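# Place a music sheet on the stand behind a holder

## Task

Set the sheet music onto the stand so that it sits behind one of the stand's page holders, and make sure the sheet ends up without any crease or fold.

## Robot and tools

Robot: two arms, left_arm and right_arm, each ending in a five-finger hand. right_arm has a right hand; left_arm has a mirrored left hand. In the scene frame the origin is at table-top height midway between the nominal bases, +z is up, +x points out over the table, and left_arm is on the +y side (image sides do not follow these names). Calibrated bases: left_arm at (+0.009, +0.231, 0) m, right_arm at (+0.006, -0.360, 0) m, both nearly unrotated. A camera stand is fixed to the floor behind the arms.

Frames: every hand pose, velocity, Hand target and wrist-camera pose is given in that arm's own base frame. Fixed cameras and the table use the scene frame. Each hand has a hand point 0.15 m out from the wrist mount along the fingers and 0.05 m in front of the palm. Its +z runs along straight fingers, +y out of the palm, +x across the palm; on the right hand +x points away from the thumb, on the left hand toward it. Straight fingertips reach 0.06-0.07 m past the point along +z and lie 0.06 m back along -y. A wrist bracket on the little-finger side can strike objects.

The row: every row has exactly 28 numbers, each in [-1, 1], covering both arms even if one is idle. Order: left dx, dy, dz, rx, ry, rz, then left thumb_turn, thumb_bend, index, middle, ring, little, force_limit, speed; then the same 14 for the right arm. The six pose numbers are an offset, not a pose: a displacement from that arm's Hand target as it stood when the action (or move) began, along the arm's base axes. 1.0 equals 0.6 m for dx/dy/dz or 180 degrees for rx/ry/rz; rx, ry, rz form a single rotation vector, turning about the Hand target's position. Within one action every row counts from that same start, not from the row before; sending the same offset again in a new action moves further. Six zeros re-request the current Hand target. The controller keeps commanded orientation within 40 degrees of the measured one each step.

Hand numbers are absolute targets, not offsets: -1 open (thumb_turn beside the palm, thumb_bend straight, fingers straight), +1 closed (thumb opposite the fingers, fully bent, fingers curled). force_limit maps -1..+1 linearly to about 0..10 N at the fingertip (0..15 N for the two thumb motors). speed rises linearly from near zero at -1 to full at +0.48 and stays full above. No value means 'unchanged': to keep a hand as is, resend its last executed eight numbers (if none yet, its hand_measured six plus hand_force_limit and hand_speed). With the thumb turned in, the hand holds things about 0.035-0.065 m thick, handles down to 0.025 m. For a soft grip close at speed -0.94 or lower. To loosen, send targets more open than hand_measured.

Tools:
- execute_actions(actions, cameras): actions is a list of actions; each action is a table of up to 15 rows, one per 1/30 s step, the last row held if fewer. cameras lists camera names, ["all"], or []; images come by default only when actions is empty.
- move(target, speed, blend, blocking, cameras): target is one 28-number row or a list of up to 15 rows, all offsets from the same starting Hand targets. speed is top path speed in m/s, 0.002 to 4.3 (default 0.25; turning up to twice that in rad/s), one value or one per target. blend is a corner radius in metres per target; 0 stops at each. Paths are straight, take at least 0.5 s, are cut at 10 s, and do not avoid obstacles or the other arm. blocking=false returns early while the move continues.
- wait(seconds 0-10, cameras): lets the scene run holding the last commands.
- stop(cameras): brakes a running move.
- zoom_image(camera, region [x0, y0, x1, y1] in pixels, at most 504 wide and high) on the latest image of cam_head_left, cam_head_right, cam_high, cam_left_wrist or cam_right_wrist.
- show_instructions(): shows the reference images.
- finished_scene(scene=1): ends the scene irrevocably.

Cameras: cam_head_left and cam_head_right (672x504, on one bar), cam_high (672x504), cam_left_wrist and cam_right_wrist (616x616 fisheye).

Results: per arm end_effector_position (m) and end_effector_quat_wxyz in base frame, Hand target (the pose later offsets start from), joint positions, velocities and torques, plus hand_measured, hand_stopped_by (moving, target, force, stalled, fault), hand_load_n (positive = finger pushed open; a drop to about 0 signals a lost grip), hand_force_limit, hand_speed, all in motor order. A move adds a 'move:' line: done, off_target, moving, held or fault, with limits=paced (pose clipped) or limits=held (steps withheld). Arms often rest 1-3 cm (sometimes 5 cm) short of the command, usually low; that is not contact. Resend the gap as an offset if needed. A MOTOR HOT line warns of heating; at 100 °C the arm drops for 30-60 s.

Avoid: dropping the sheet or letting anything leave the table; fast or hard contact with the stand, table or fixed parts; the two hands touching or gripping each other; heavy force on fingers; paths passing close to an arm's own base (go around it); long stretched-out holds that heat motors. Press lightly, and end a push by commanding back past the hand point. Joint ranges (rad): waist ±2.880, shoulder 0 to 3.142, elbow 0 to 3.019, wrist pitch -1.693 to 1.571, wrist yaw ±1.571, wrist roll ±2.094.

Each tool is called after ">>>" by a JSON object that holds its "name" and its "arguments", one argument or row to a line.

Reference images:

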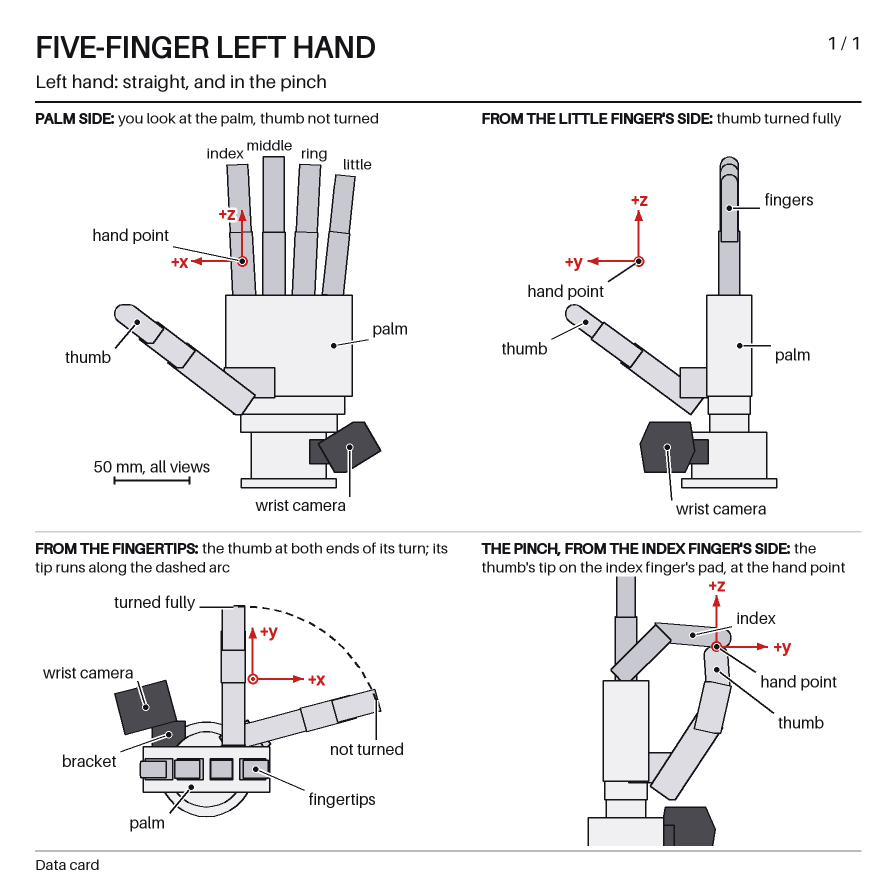

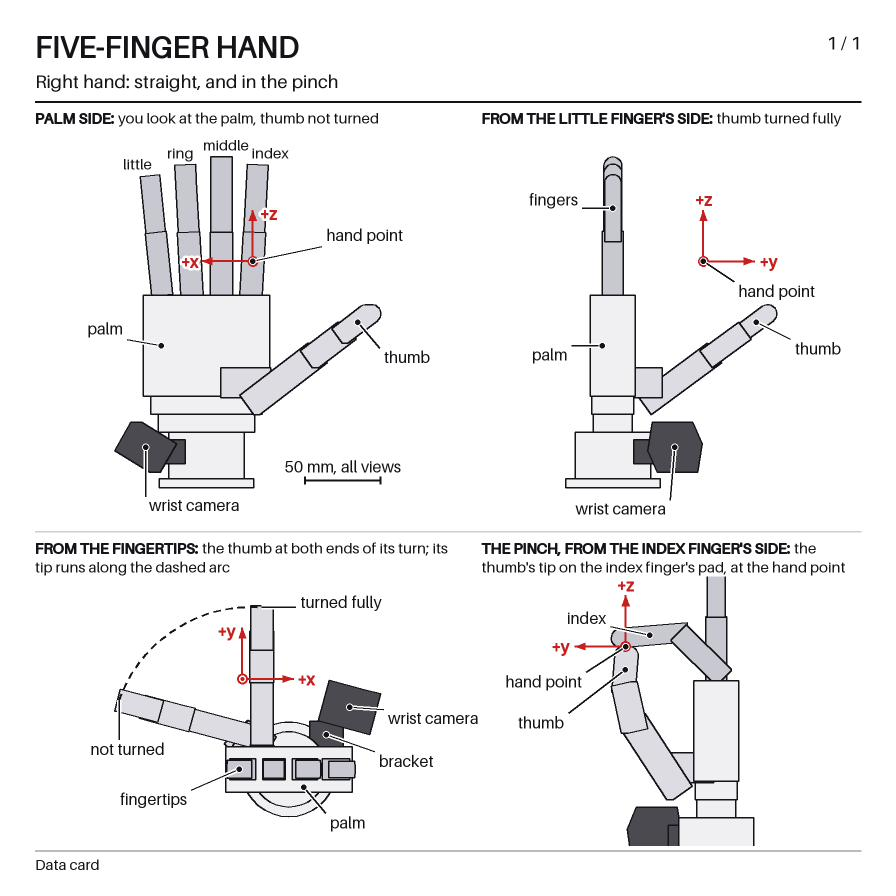

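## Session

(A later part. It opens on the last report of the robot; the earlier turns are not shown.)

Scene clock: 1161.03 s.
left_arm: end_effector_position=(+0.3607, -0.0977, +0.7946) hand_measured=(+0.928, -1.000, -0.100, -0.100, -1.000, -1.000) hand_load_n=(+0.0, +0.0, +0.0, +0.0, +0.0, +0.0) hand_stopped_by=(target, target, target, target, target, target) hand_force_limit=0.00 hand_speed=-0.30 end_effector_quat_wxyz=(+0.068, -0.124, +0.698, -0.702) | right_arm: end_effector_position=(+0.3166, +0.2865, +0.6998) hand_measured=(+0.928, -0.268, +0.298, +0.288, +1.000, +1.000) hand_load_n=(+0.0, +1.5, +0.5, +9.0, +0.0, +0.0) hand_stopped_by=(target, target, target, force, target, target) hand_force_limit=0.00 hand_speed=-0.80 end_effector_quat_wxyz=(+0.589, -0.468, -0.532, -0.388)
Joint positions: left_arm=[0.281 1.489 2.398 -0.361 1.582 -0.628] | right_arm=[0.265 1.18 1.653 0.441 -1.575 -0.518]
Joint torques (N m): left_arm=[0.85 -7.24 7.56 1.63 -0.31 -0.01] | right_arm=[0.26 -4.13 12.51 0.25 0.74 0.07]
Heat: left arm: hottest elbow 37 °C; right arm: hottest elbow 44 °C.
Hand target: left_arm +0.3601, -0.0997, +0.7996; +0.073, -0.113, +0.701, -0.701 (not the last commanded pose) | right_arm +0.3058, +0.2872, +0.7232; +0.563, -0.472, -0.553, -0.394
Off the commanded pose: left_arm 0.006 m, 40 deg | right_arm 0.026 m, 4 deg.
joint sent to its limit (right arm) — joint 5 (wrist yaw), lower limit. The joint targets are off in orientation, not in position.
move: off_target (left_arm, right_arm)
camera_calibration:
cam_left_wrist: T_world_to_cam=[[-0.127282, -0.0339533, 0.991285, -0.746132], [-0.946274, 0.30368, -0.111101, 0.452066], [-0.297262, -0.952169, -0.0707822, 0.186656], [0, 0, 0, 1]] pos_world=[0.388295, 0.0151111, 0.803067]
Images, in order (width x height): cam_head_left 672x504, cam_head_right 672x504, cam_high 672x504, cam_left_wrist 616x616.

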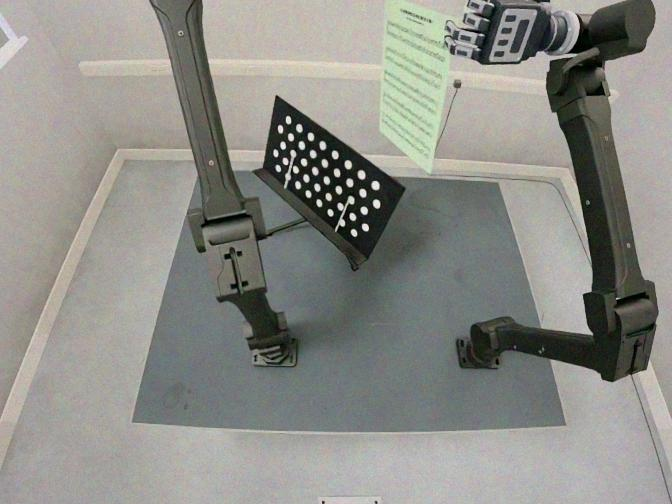

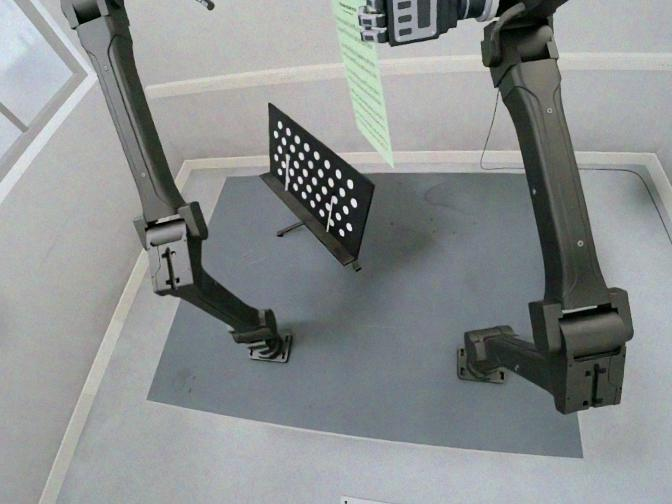

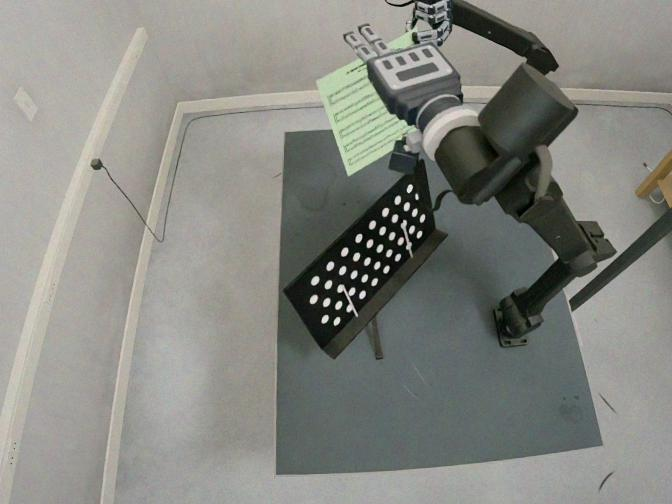

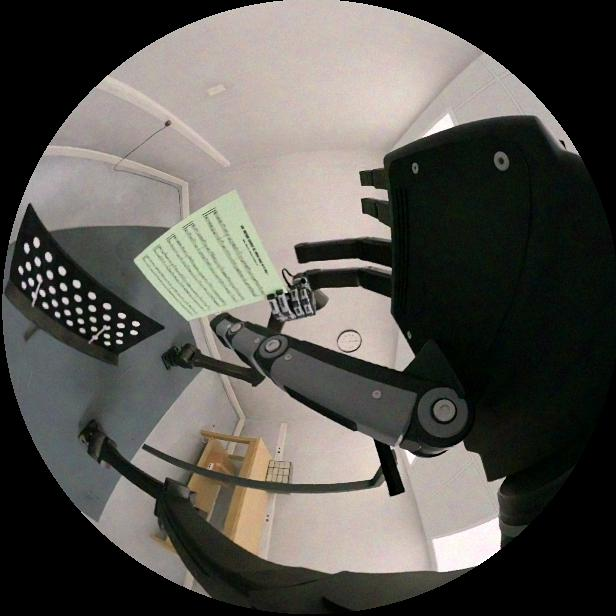

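>>> {"name": "move", "arguments": {
  "target": [0.110,-0.268,0.0,0.2360,0.0751,0.0610,0.928,-1,-0.1,-0.1,-1,-1,0,-0.3,0,0,0,0,0,0,0.928,-0.268,0.298,0.290,1,1,0,-0.8],
  "speed": 0.2,
  "cameras": ["all"]
}}

>>> {"name": "zoom_image", "arguments": {
  "camera": "cam_high",
  "region": [290, 0, 470, 200]
}}

>>> {"name": "zoom_image", "arguments": {
  "camera": "cam_left_wrist",
  "region": [130, 130, 430, 430]
}}

Scene clock: 1231.67 s.
left_arm: end_effector_position=(+0.4358, -0.2597, +0.7908) hand_measured=(+0.928, -1.000, -0.100, -0.100, -1.000, -1.000) hand_load_n=(+0.0, +0.0, +0.0, +0.0, +0.0, +0.0) hand_stopped_by=(target, target, target, target, target, target) hand_force_limit=0.00 hand_speed=-0.30 end_effector_quat_wxyz=(+0.206, -0.228, +0.670, -0.676) | right_arm: end_effector_position=(+0.3164, +0.2865, +0.6995) hand_measured=(+0.928, -0.268, +0.298, +0.288, +1.000, +1.000) hand_load_n=(+0.0, +1.5, +0.0, +9.0, +0.0, +0.0) hand_stopped_by=(target, target, target, force, target, target) hand_force_limit=0.00 hand_speed=-0.80 end_effector_quat_wxyz=(+0.591, -0.469, -0.531, -0.387)
Joint positions: left_arm=[-0.233 1.71 2.897 -1.189 0.714 -0.031] | right_arm=[0.265 1.18 1.653 0.441 -1.575 -0.512]
Joint torques (N m): left_arm=[0.62 -10.75 6.38 1.77 0.03 0.15] | right_arm=[0.26 -4.19 12.36 0.49 0.73 0.06]
Heat: left arm: hottest elbow 37 °C; right arm: hottest elbow 42 °C.
Hand target: left_arm +0.4260, -0.2605, +0.7996; +0.108, -0.226, +0.875, -0.414 | right_arm +0.3058, +0.2872, +0.7232; +0.562, -0.472, -0.553, -0.394
Off the commanded pose: left_arm 0.013 m, 46 deg; orientation clipped | right_arm 0.026 m, 4 deg.
elbow stopped short (left arm): the move would have taken joint 3 (elbow) straighter than the controller allows.
joint sent to its limit (right arm) — joint 5 (wrist yaw), lower limit. The joint targets are off in orientation, not in position.
move: off_target (left_arm, right_arm); limits=paced
camera_calibration:
cam_left_wrist: T_world_to_cam=[[-0.148785, -0.0996651, 0.983834, -0.740057], [-0.987458, -0.0381701, -0.1532, 0.534333], [0.0528218, -0.994289, -0.092736, -0.0916923], [0, 0, 0, 1]] pos_world=[0.422365, -0.144531, 0.80145]
cam_right_wrist: T_world_to_cam=[[0.939188, 0.322774, 0.117233, -0.463195], [0.266791, -0.470875, -0.840892, 0.636268], [-0.216216, 0.821032, -0.528354, 0.318893], [0, 0, 0, 1]] pos_world=[0.334226, 0.187289, 0.757823]

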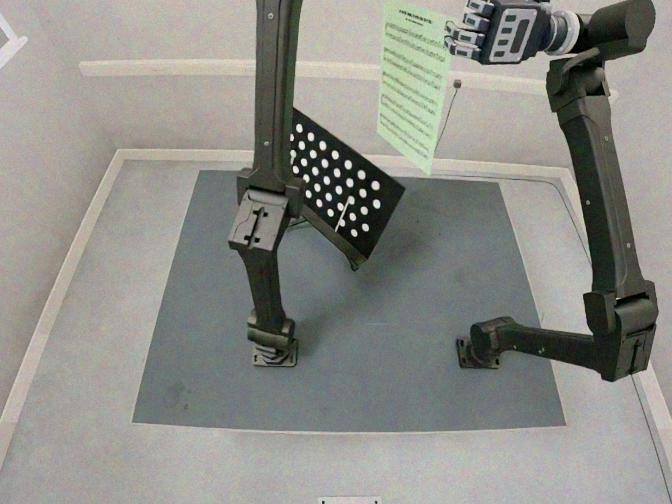

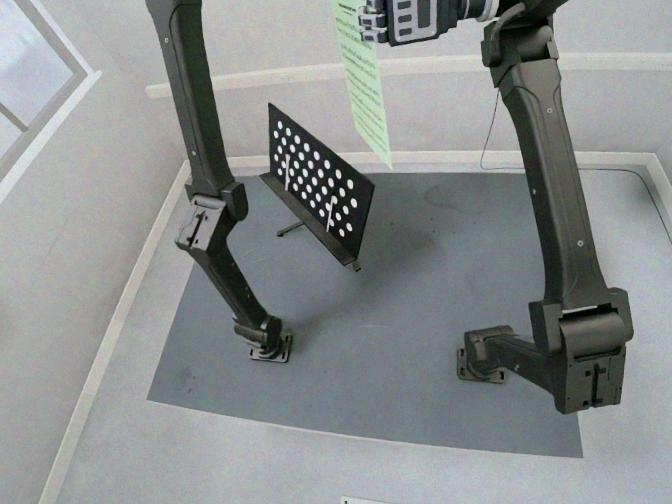

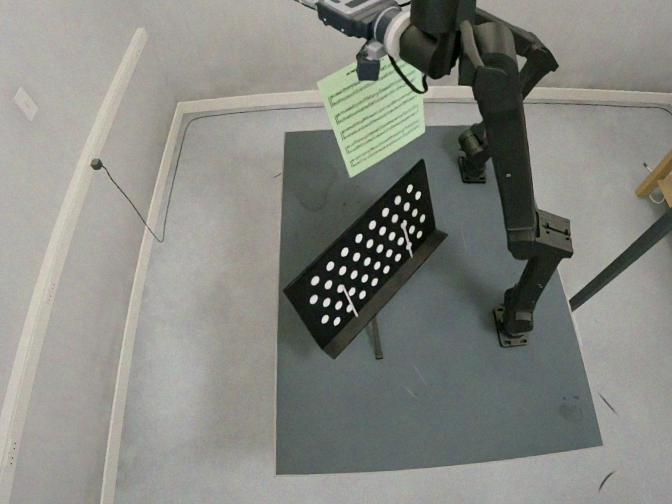

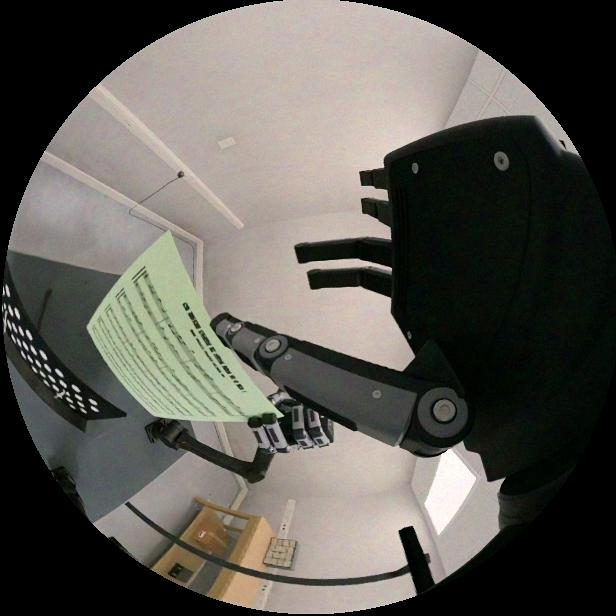

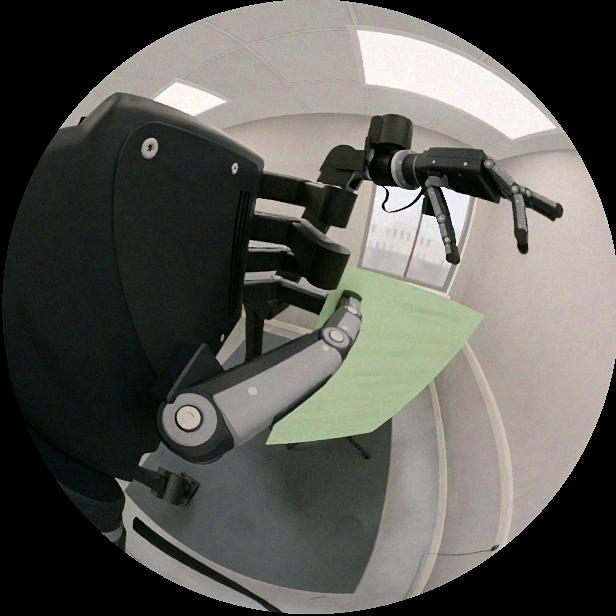

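Scaled by 2.520 from the camera's 672x504 image, which has a finer 960x720 frame.

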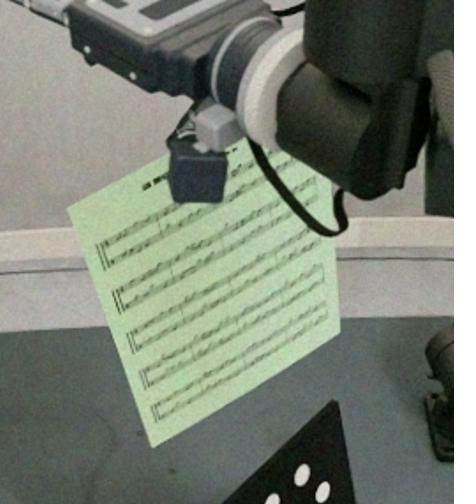

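Scaled by 1.680 from the camera's 616x616 image, which has a finer 880x880 frame.

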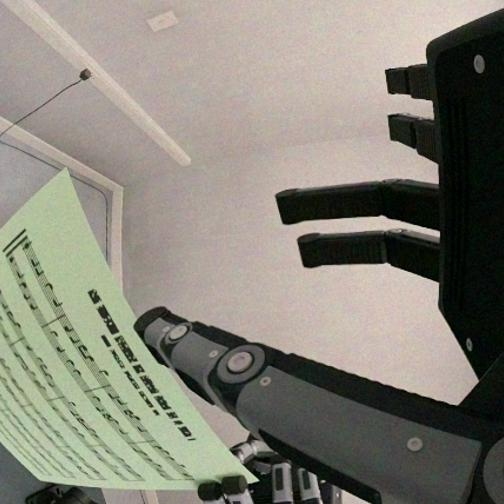

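>>> {"name": "move", "arguments": {
  "target": [
    [-0.242,0.11,0.0,0,0,0,0.928,-1,-0.1,-0.1,-1,-1,0,-0.3,-0.23,0.102,0,0,0,0,0.928,-0.268,0.298,0.290,1,1,0,-0.8],
    [-0.242,0.11,-0.2,0,0,0,0.928,-1,-0.1,-0.1,-1,-1,0,-0.3,-0.23,0.102,-0.25,0,0,0,0.928,-0.268,0.298,0.290,1,1,0,-0.8]
  ],
  "speed": 0.1,
  "blend": 0.01,
  "cameras": ["all"]
}}

>>> {"name": "zoom_image", "arguments": {
  "camera": "cam_head_left",
  "region": [340, 20, 540, 270]
}}

>>> {"name": "zoom_image", "arguments": {
  "camera": "cam_head_right",
  "region": [300, 20, 500, 270]
}}

>>> {"name": "zoom_image", "arguments": {
  "camera": "cam_high",
  "region": [290, 0, 530, 250]
}}

Scene clock: 1271.87 s.
left_arm: end_effector_position=(+0.2901, -0.1956, +0.6789) hand_measured=(+0.928, -1.000, -0.100, -0.100, -1.000, -1.000) hand_load_n=(+0.0, +0.0, +0.0, +0.0, +0.0, -0.5) hand_stopped_by=(target, target, target, target, target, target) hand_force_limit=0.00 hand_speed=-0.30 end_effector_quat_wxyz=(+0.172, -0.239, +0.814, -0.501) | right_arm: end_effector_position=(+0.1724, +0.3476, +0.5686) hand_measured=(+0.928, -0.268, +0.298, +0.288, +1.000, +1.000) hand_load_n=(+0.0, +1.5, +0.5, +9.0, +0.0, +0.0) hand_stopped_by=(target, target, target, force, target, target) hand_force_limit=0.00 hand_speed=-0.80 end_effector_quat_wxyz=(+0.561, -0.482, -0.549, -0.388)
Joint positions: left_arm=[-0.252 1.358 2.483 -1.695 0.619 0.401] | right_arm=[0.737 0.811 1.296 -0.629 -1.075 -1.583]
Joint torques (N m): left_arm=[0.32 -6.77 3.97 1.63 0.3 0.15] | right_arm=[0.38 -1.38 8.51 2.29 0.13 0.01]
Heat: left arm: hottest elbow 35 °C; right arm: hottest elbow 42 °C.
Hand target: left_arm +0.2808, -0.1945, +0.6796; +0.108, -0.226, +0.875, -0.414 | right_arm +0.1679, +0.3484, +0.5732; +0.562, -0.472, -0.553, -0.394
Off the commanded pose: left_arm 0.009 m, 14 deg | right_arm 0.007 m, 1 deg.
elbow stopped short (left arm): the move would have taken joint 3 (elbow) straighter than the controller allows.
joint sent to its limit (left arm) — joint 4 (wrist pitch), lower limit. The joint targets are off in orientation, not in position.
move: off_target (left_arm)
camera_calibration:
cam_left_wrist: T_world_to_cam=[[0.0348246, -0.488856, 0.871669, -0.698513], [-0.998911, 0.0100851, 0.0455641, 0.253663], [-0.0310652, -0.872306, -0.487972, 0.285871], [0, 0, 0, 1]] pos_world=[0.286593, -0.0946632, 0.736811]
cam_right_wrist: T_world_to_cam=[[0.939862, 0.310733, 0.141789, -0.342216], [0.293458, -0.522237, -0.800719, 0.583857], [-0.174762, 0.794175, -0.582018, 0.201084], [0, 0, 0, 1]] pos_world=[0.18544, 0.251553, 0.633063]

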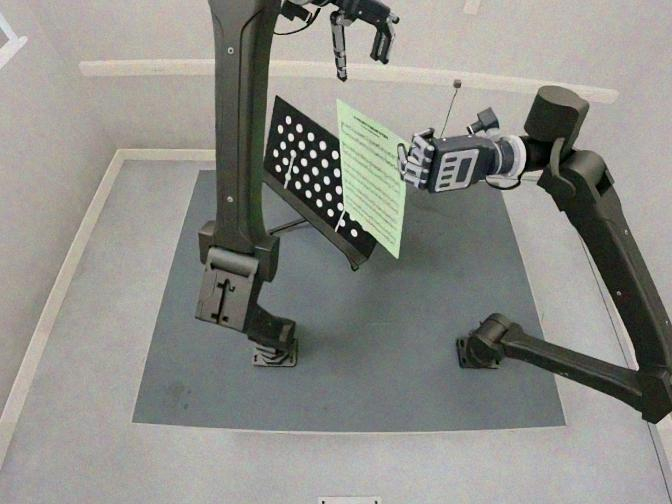

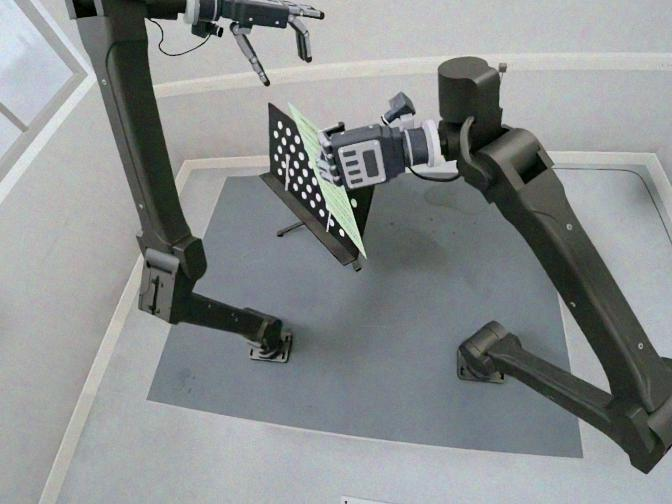

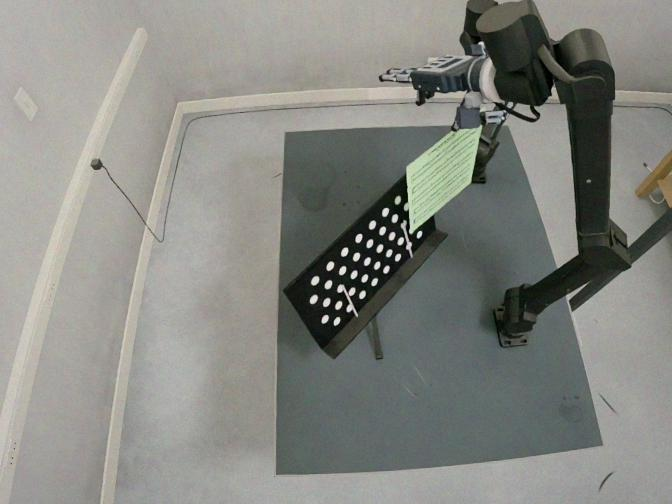

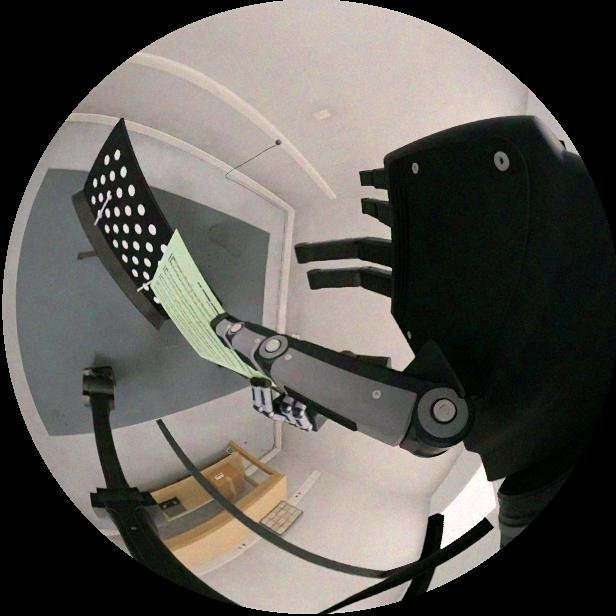

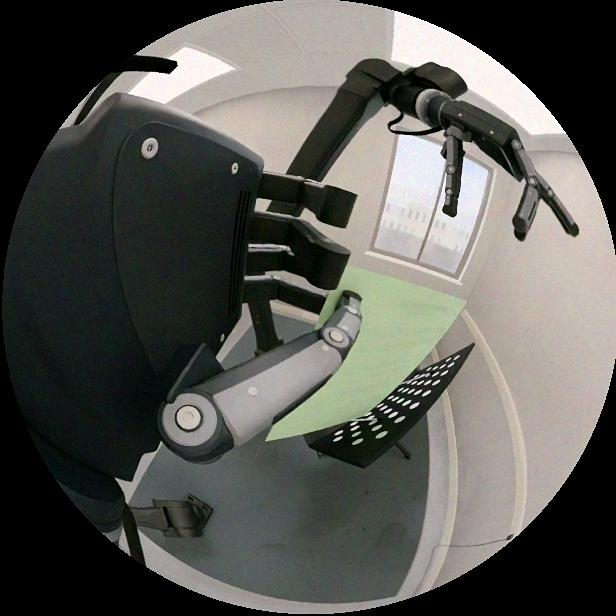

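Scaled by 2.016 from the camera's 672x504 image, which has a finer 960x720 frame.

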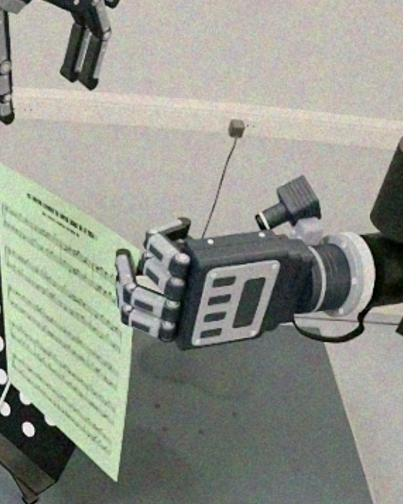

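Scaled by 2.016 from the camera's 672x504 image, which has a finer 960x720 frame.

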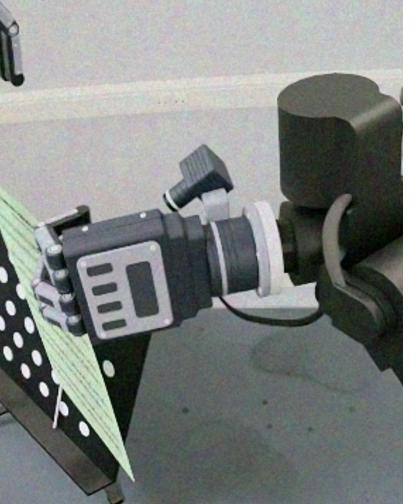

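Scaled by 2.016 from the camera's 672x504 image, which has a finer 960x720 frame.

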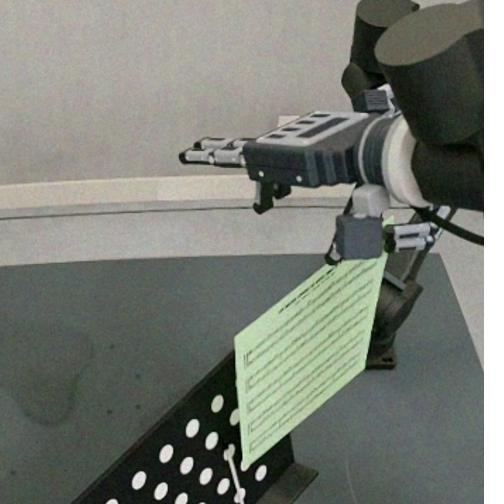

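>>> {"name": "zoom_image", "arguments": {
  "camera": "cam_head_left",
  "region": [320, 80, 440, 270]
}}

>>> {"name": "zoom_image", "arguments": {
  "camera": "cam_head_right",
  "region": [270, 80, 390, 270]
}}

Scaled by 2.653 from the camera's 672x504 image, which has a finer 960x720 frame.

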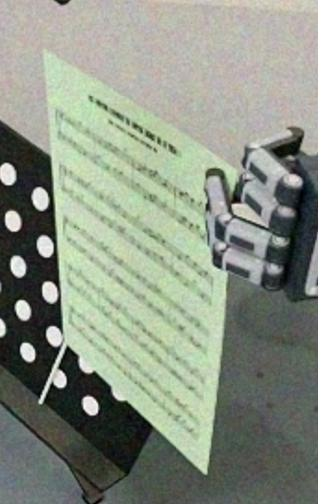

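Scaled by 2.653 from the camera's 672x504 image, which has a finer 960x720 frame.

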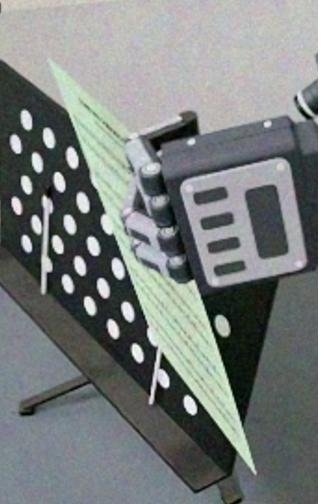

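>>> {"name": "move", "arguments": {
  "target": [-0.003,-0.008,-0.12,0,0,0.05,0.928,-1,-0.1,-0.1,-1,-1,0,-0.3,0,0,0,0,0,0,0.928,-0.268,0.298,0.290,1,1,0,-0.8],
  "speed": 0.15,
  "cameras": ["all"]
}}

>>> {"name": "zoom_image", "arguments": {
  "camera": "cam_head_left",
  "region": [300, 20, 440, 190]
}}

>>> {"name": "zoom_image", "arguments": {
  "camera": "cam_head_right",
  "region": [240, 20, 380, 190]
}}

>>> {"name": "zoom_image", "arguments": {
  "camera": "cam_left_wrist",
  "region": [130, 180, 430, 430]
}}

>>> {"name": "zoom_image", "arguments": {
  "camera": "cam_right_wrist",
  "region": [280, 120, 580, 420]
}}

Scene clock: 1302.10 s.
left_arm: end_effector_position=(+0.2889, -0.2001, +0.6066) hand_measured=(+0.928, -1.000, -0.100, -0.100, -1.000, -1.000) hand_load_n=(+0.0, +0.0, +0.0, +0.0, +0.0, +0.0) hand_stopped_by=(target, target, target, target, target, target) hand_force_limit=0.00 hand_speed=-0.30 end_effector_quat_wxyz=(+0.148, -0.292, +0.852, -0.410) | right_arm: end_effector_position=(+0.1724, +0.3476, +0.5686) hand_measured=(+0.928, -0.268, +0.298, +0.288, +1.000, +1.000) hand_load_n=(+0.0, +1.0, +0.0, +9.0, +0.0, +0.0) hand_stopped_by=(target, target, target, force, target, target) hand_force_limit=0.00 hand_speed=-0.80 end_effector_quat_wxyz=(+0.561, -0.482, -0.549, -0.388)
Joint positions: left_arm=[-0.364 1.289 2.243 -1.695 0.407 0.365] | right_arm=[0.737 0.811 1.296 -0.629 -1.075 -1.583]
Joint torques (N m): left_arm=[0.67 -7.06 4.92 1.47 0.25 -0.06] | right_arm=[0.32 -1.49 8.53 2.25 0.11 0.01]
Heat: left arm: hottest elbow 34 °C; right arm: hottest elbow 42 °C.
Hand target: left_arm +0.2789, -0.1994, +0.6076; +0.140, -0.294, +0.854, -0.405 | right_arm +0.1679, +0.3484, +0.5733; +0.562, -0.472, -0.553, -0.394
Off the commanded pose: left_arm 0.010 m, 1 deg | right_arm 0.007 m, 1 deg.
joint sent to its limit (left arm) — joint 4 (wrist pitch), lower limit. The joint targets still meet the commanded pose.
move: done
camera_calibration:
cam_left_wrist: T_world_to_cam=[[0.197487, -0.609043, 0.768157, -0.645908], [-0.979052, -0.0829155, 0.185965, 0.146178], [-0.0495688, -0.788791, -0.612659, 0.344322], [0, 0, 0, 1]] pos_world=[0.287741, -0.109667, 0.679927]
cam_right_wrist: T_world_to_cam=[[0.939862, 0.310733, 0.141789, -0.342216], [0.293458, -0.522237, -0.800719, 0.583857], [-0.174762, 0.794175, -0.582018, 0.201084], [0, 0, 0, 1]] pos_world=[0.18544, 0.251553, 0.633063]

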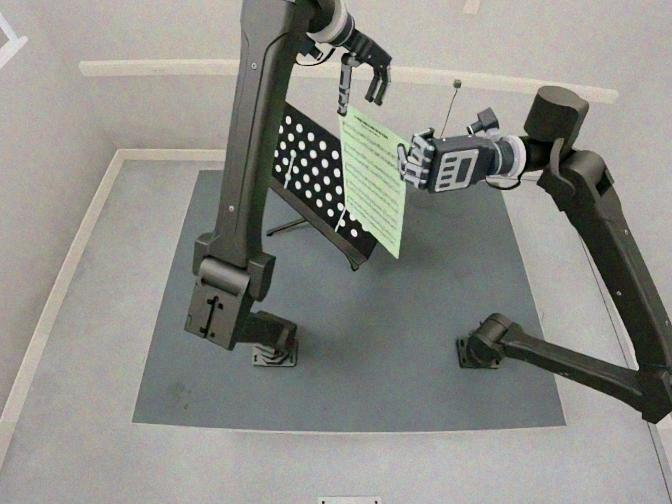

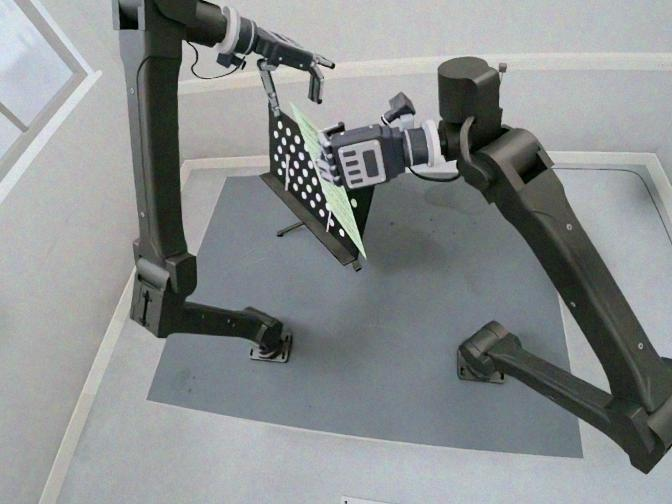

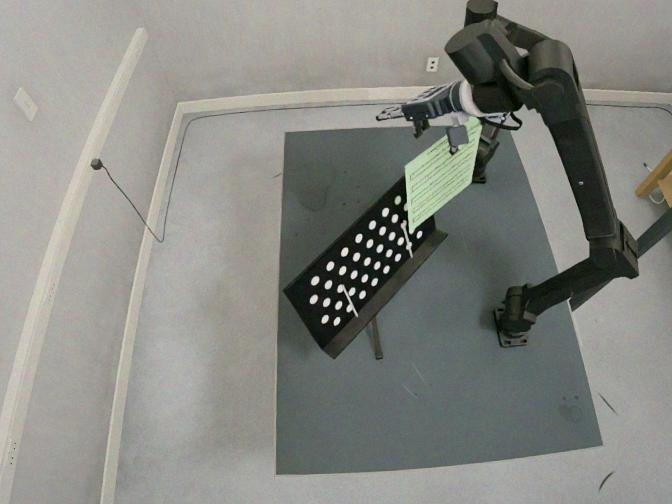

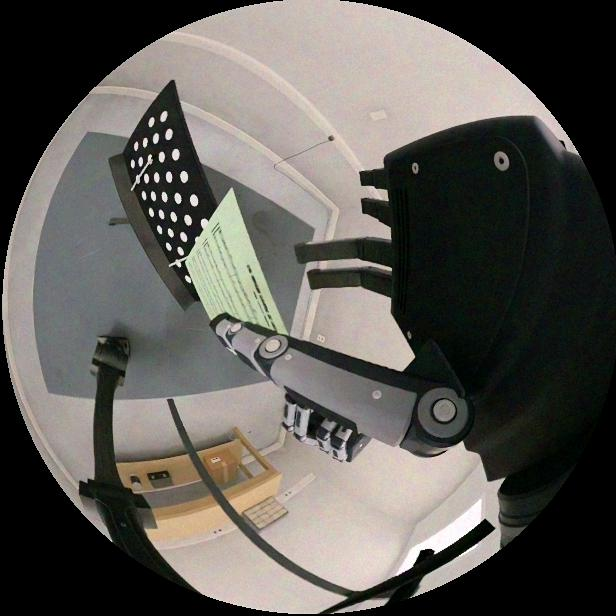

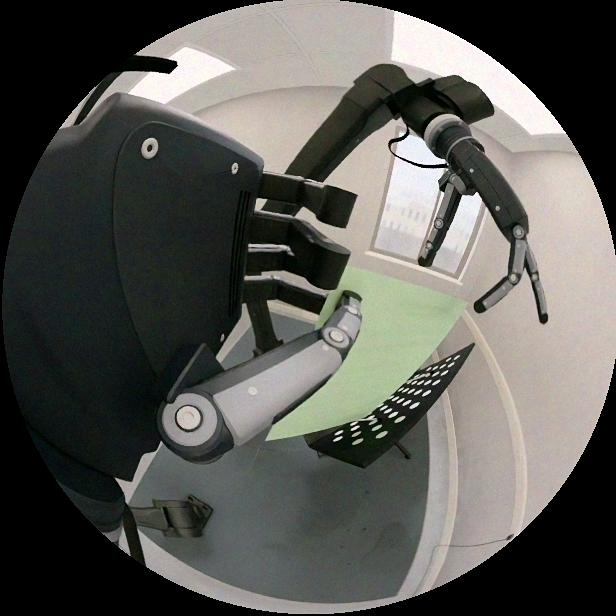

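Scaled by 2.965 from the camera's 672x504 image, which has a finer 960x720 frame.

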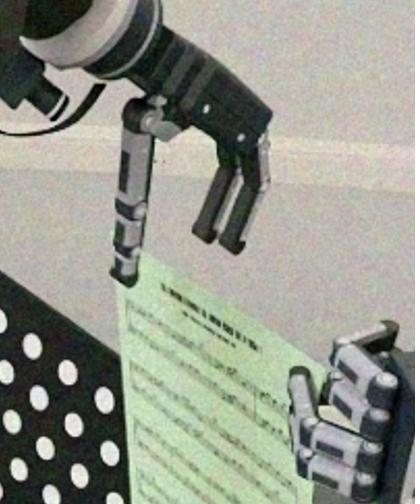

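Scaled by 2.965 from the camera's 672x504 image, which has a finer 960x720 frame.

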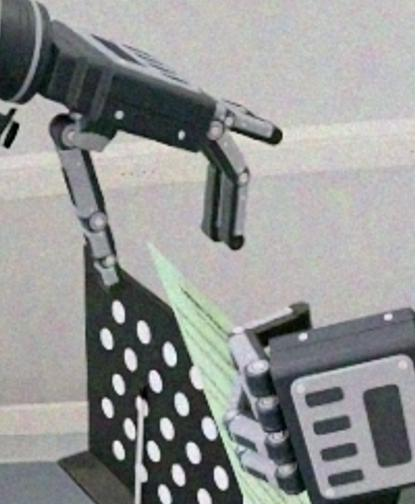

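Scaled by 1.680 from the camera's 616x616 image, which has a finer 880x880 frame.

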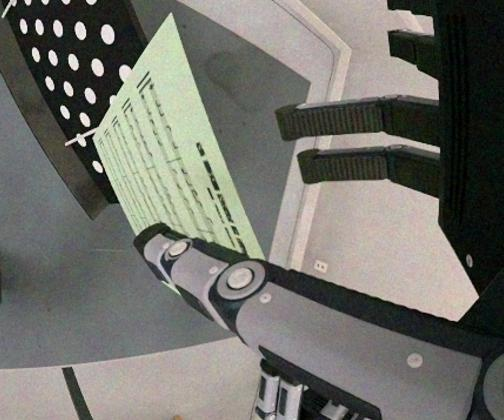

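Scaled by 1.680 from the camera's 616x616 image, which has a finer 880x880 frame.

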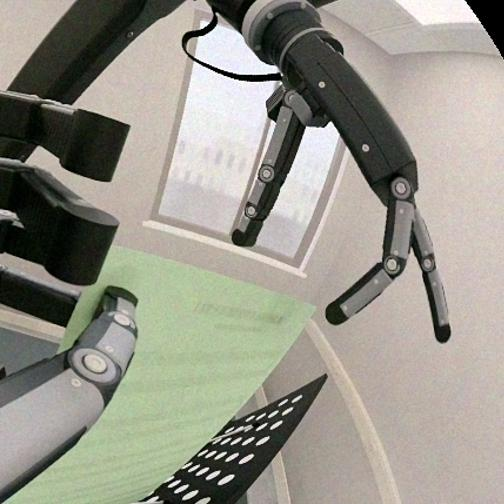

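>>> {"name": "move", "arguments": {
  "target": [-0.010,-0.025,-0.06,0,0,0,0.928,-1,-0.1,-0.1,-1,-1,0,-0.3,0,0,0,0,0,0,0.928,-0.268,0.298,0.290,1,1,0,-0.8],
  "speed": 0.1,
  "cameras": ["all"]
}}

>>> {"name": "zoom_image", "arguments": {
  "camera": "cam_head_left",
  "region": [300, 20, 440, 190]
}}

>>> {"name": "zoom_image", "arguments": {
  "camera": "cam_head_right",
  "region": [240, 20, 380, 190]
}}

>>> {"name": "zoom_image", "arguments": {
  "camera": "cam_left_wrist",
  "region": [130, 180, 430, 430]
}}

>>> {"name": "zoom_image", "arguments": {
  "camera": "cam_right_wrist",
  "region": [280, 120, 580, 420]
}}

Scene clock: 1325.17 s.
left_arm: end_effector_position=(+0.2764, -0.2126, +0.5671) hand_measured=(+0.928, -1.000, -0.100, -0.100, -1.000, -1.000) hand_load_n=(+0.0, +0.0, +0.0, +0.0, +0.0, +0.0) hand_stopped_by=(target, target, target, target, target, target) hand_force_limit=0.00 hand_speed=-0.30 end_effector_quat_wxyz=(+0.135, -0.296, +0.859, -0.396) | right_arm: end_effector_position=(+0.1724, +0.3476, +0.5686) hand_measured=(+0.928, -0.268, +0.298, +0.288, +1.000, +1.000) hand_load_n=(+0.0, +1.0, +0.0, +9.0, +0.0, +0.0) hand_stopped_by=(target, target, target, force, target, target) hand_force_limit=0.00 hand_speed=-0.80 end_effector_quat_wxyz=(+0.561, -0.482, -0.549, -0.388)
Joint positions: left_arm=[-0.429 1.2 2.032 -1.601 0.36 0.324] | right_arm=[0.737 0.811 1.296 -0.629 -1.075 -1.583]
Joint torques (N m): left_arm=[0.62 -6.48 5.6 2.92 0.22 -0.05] | right_arm=[0.44 -1.49 8.53 2.3 0.13 0.01]
Heat: left arm: hottest elbow 33 °C; right arm: hottest elbow 42 °C.
Hand target: left_arm +0.2730, -0.2143, +0.5716; +0.140, -0.294, +0.854, -0.405 | right_arm +0.1679, +0.3484, +0.5733; +0.562, -0.472, -0.553, -0.394
Off the commanded pose: left_arm 0.006 m, 1 deg | right_arm 0.007 m, 1 deg.
move: done
camera_calibration:
cam_left_wrist: T_world_to_cam=[[0.223517, -0.625385, 0.747619, -0.619732], [-0.971734, -0.0831801, 0.220941, 0.11838], [-0.0759862, -0.77587, -0.6263, 0.327455], [0, 0, 0, 1]] pos_world=[0.278436, -0.123662, 0.642253]
cam_right_wrist: T_world_to_cam=[[0.939862, 0.310733, 0.141789, -0.342216], [0.293458, -0.522237, -0.800719, 0.583857], [-0.174762, 0.794175, -0.582018, 0.201084], [0, 0, 0, 1]] pos_world=[0.18544, 0.251553, 0.633063]

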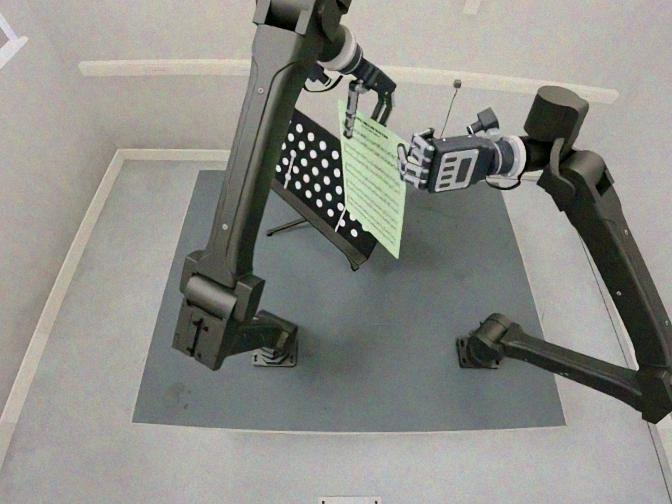

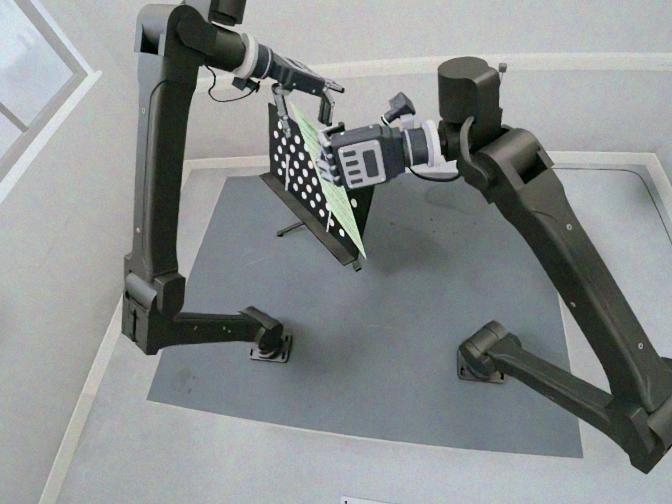

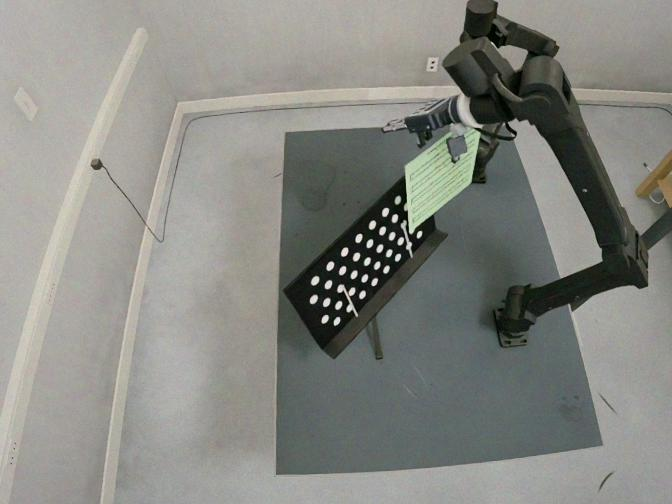

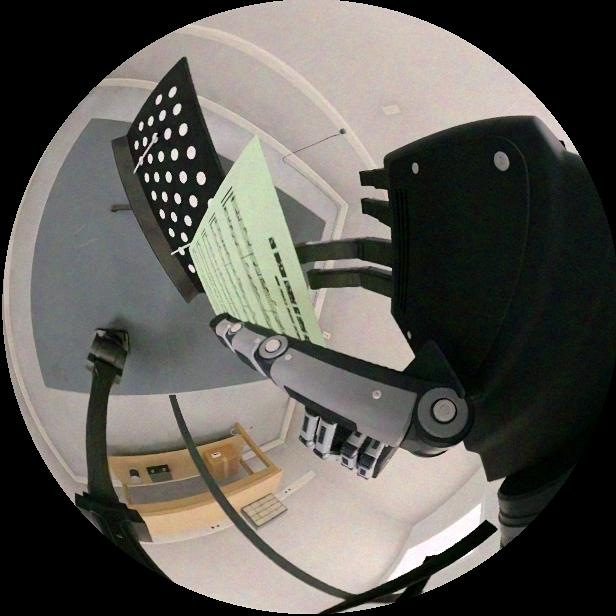

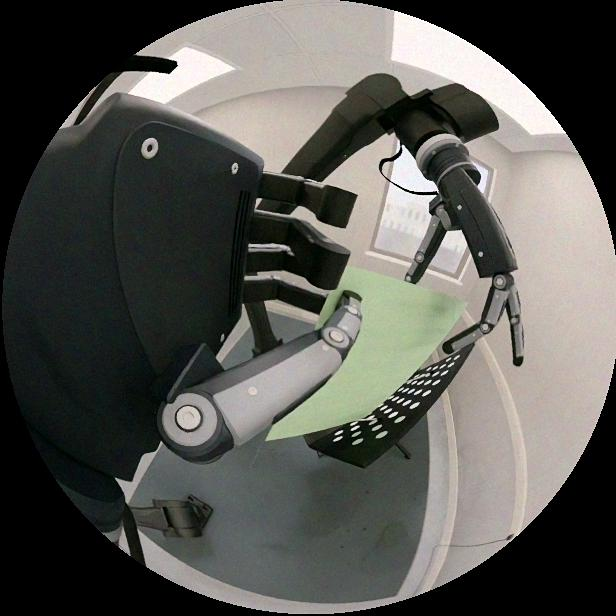

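Scaled by 2.965 from the camera's 672x504 image, which has a finer 960x720 frame.

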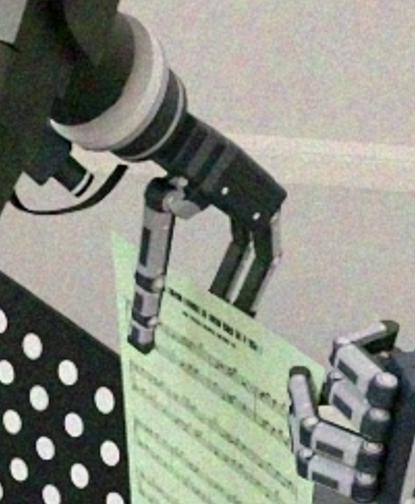

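Scaled by 2.965 from the camera's 672x504 image, which has a finer 960x720 frame.

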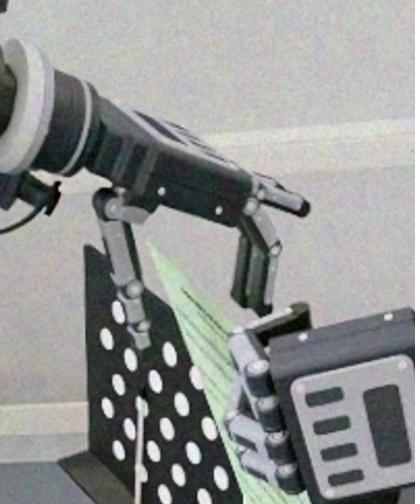

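Scaled by 1.680 from the camera's 616x616 image, which has a finer 880x880 frame.

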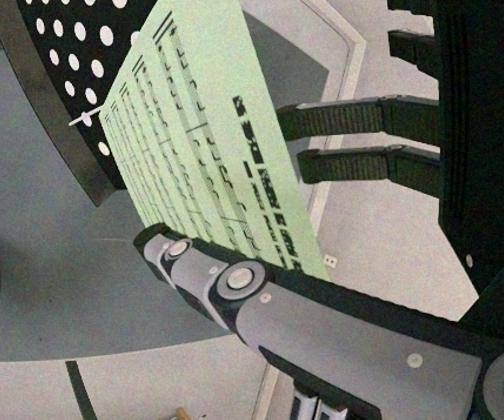

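Scaled by 1.680 from the camera's 616x616 image, which has a finer 880x880 frame.

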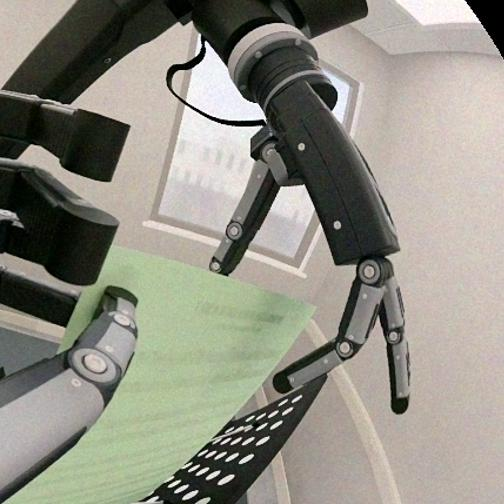

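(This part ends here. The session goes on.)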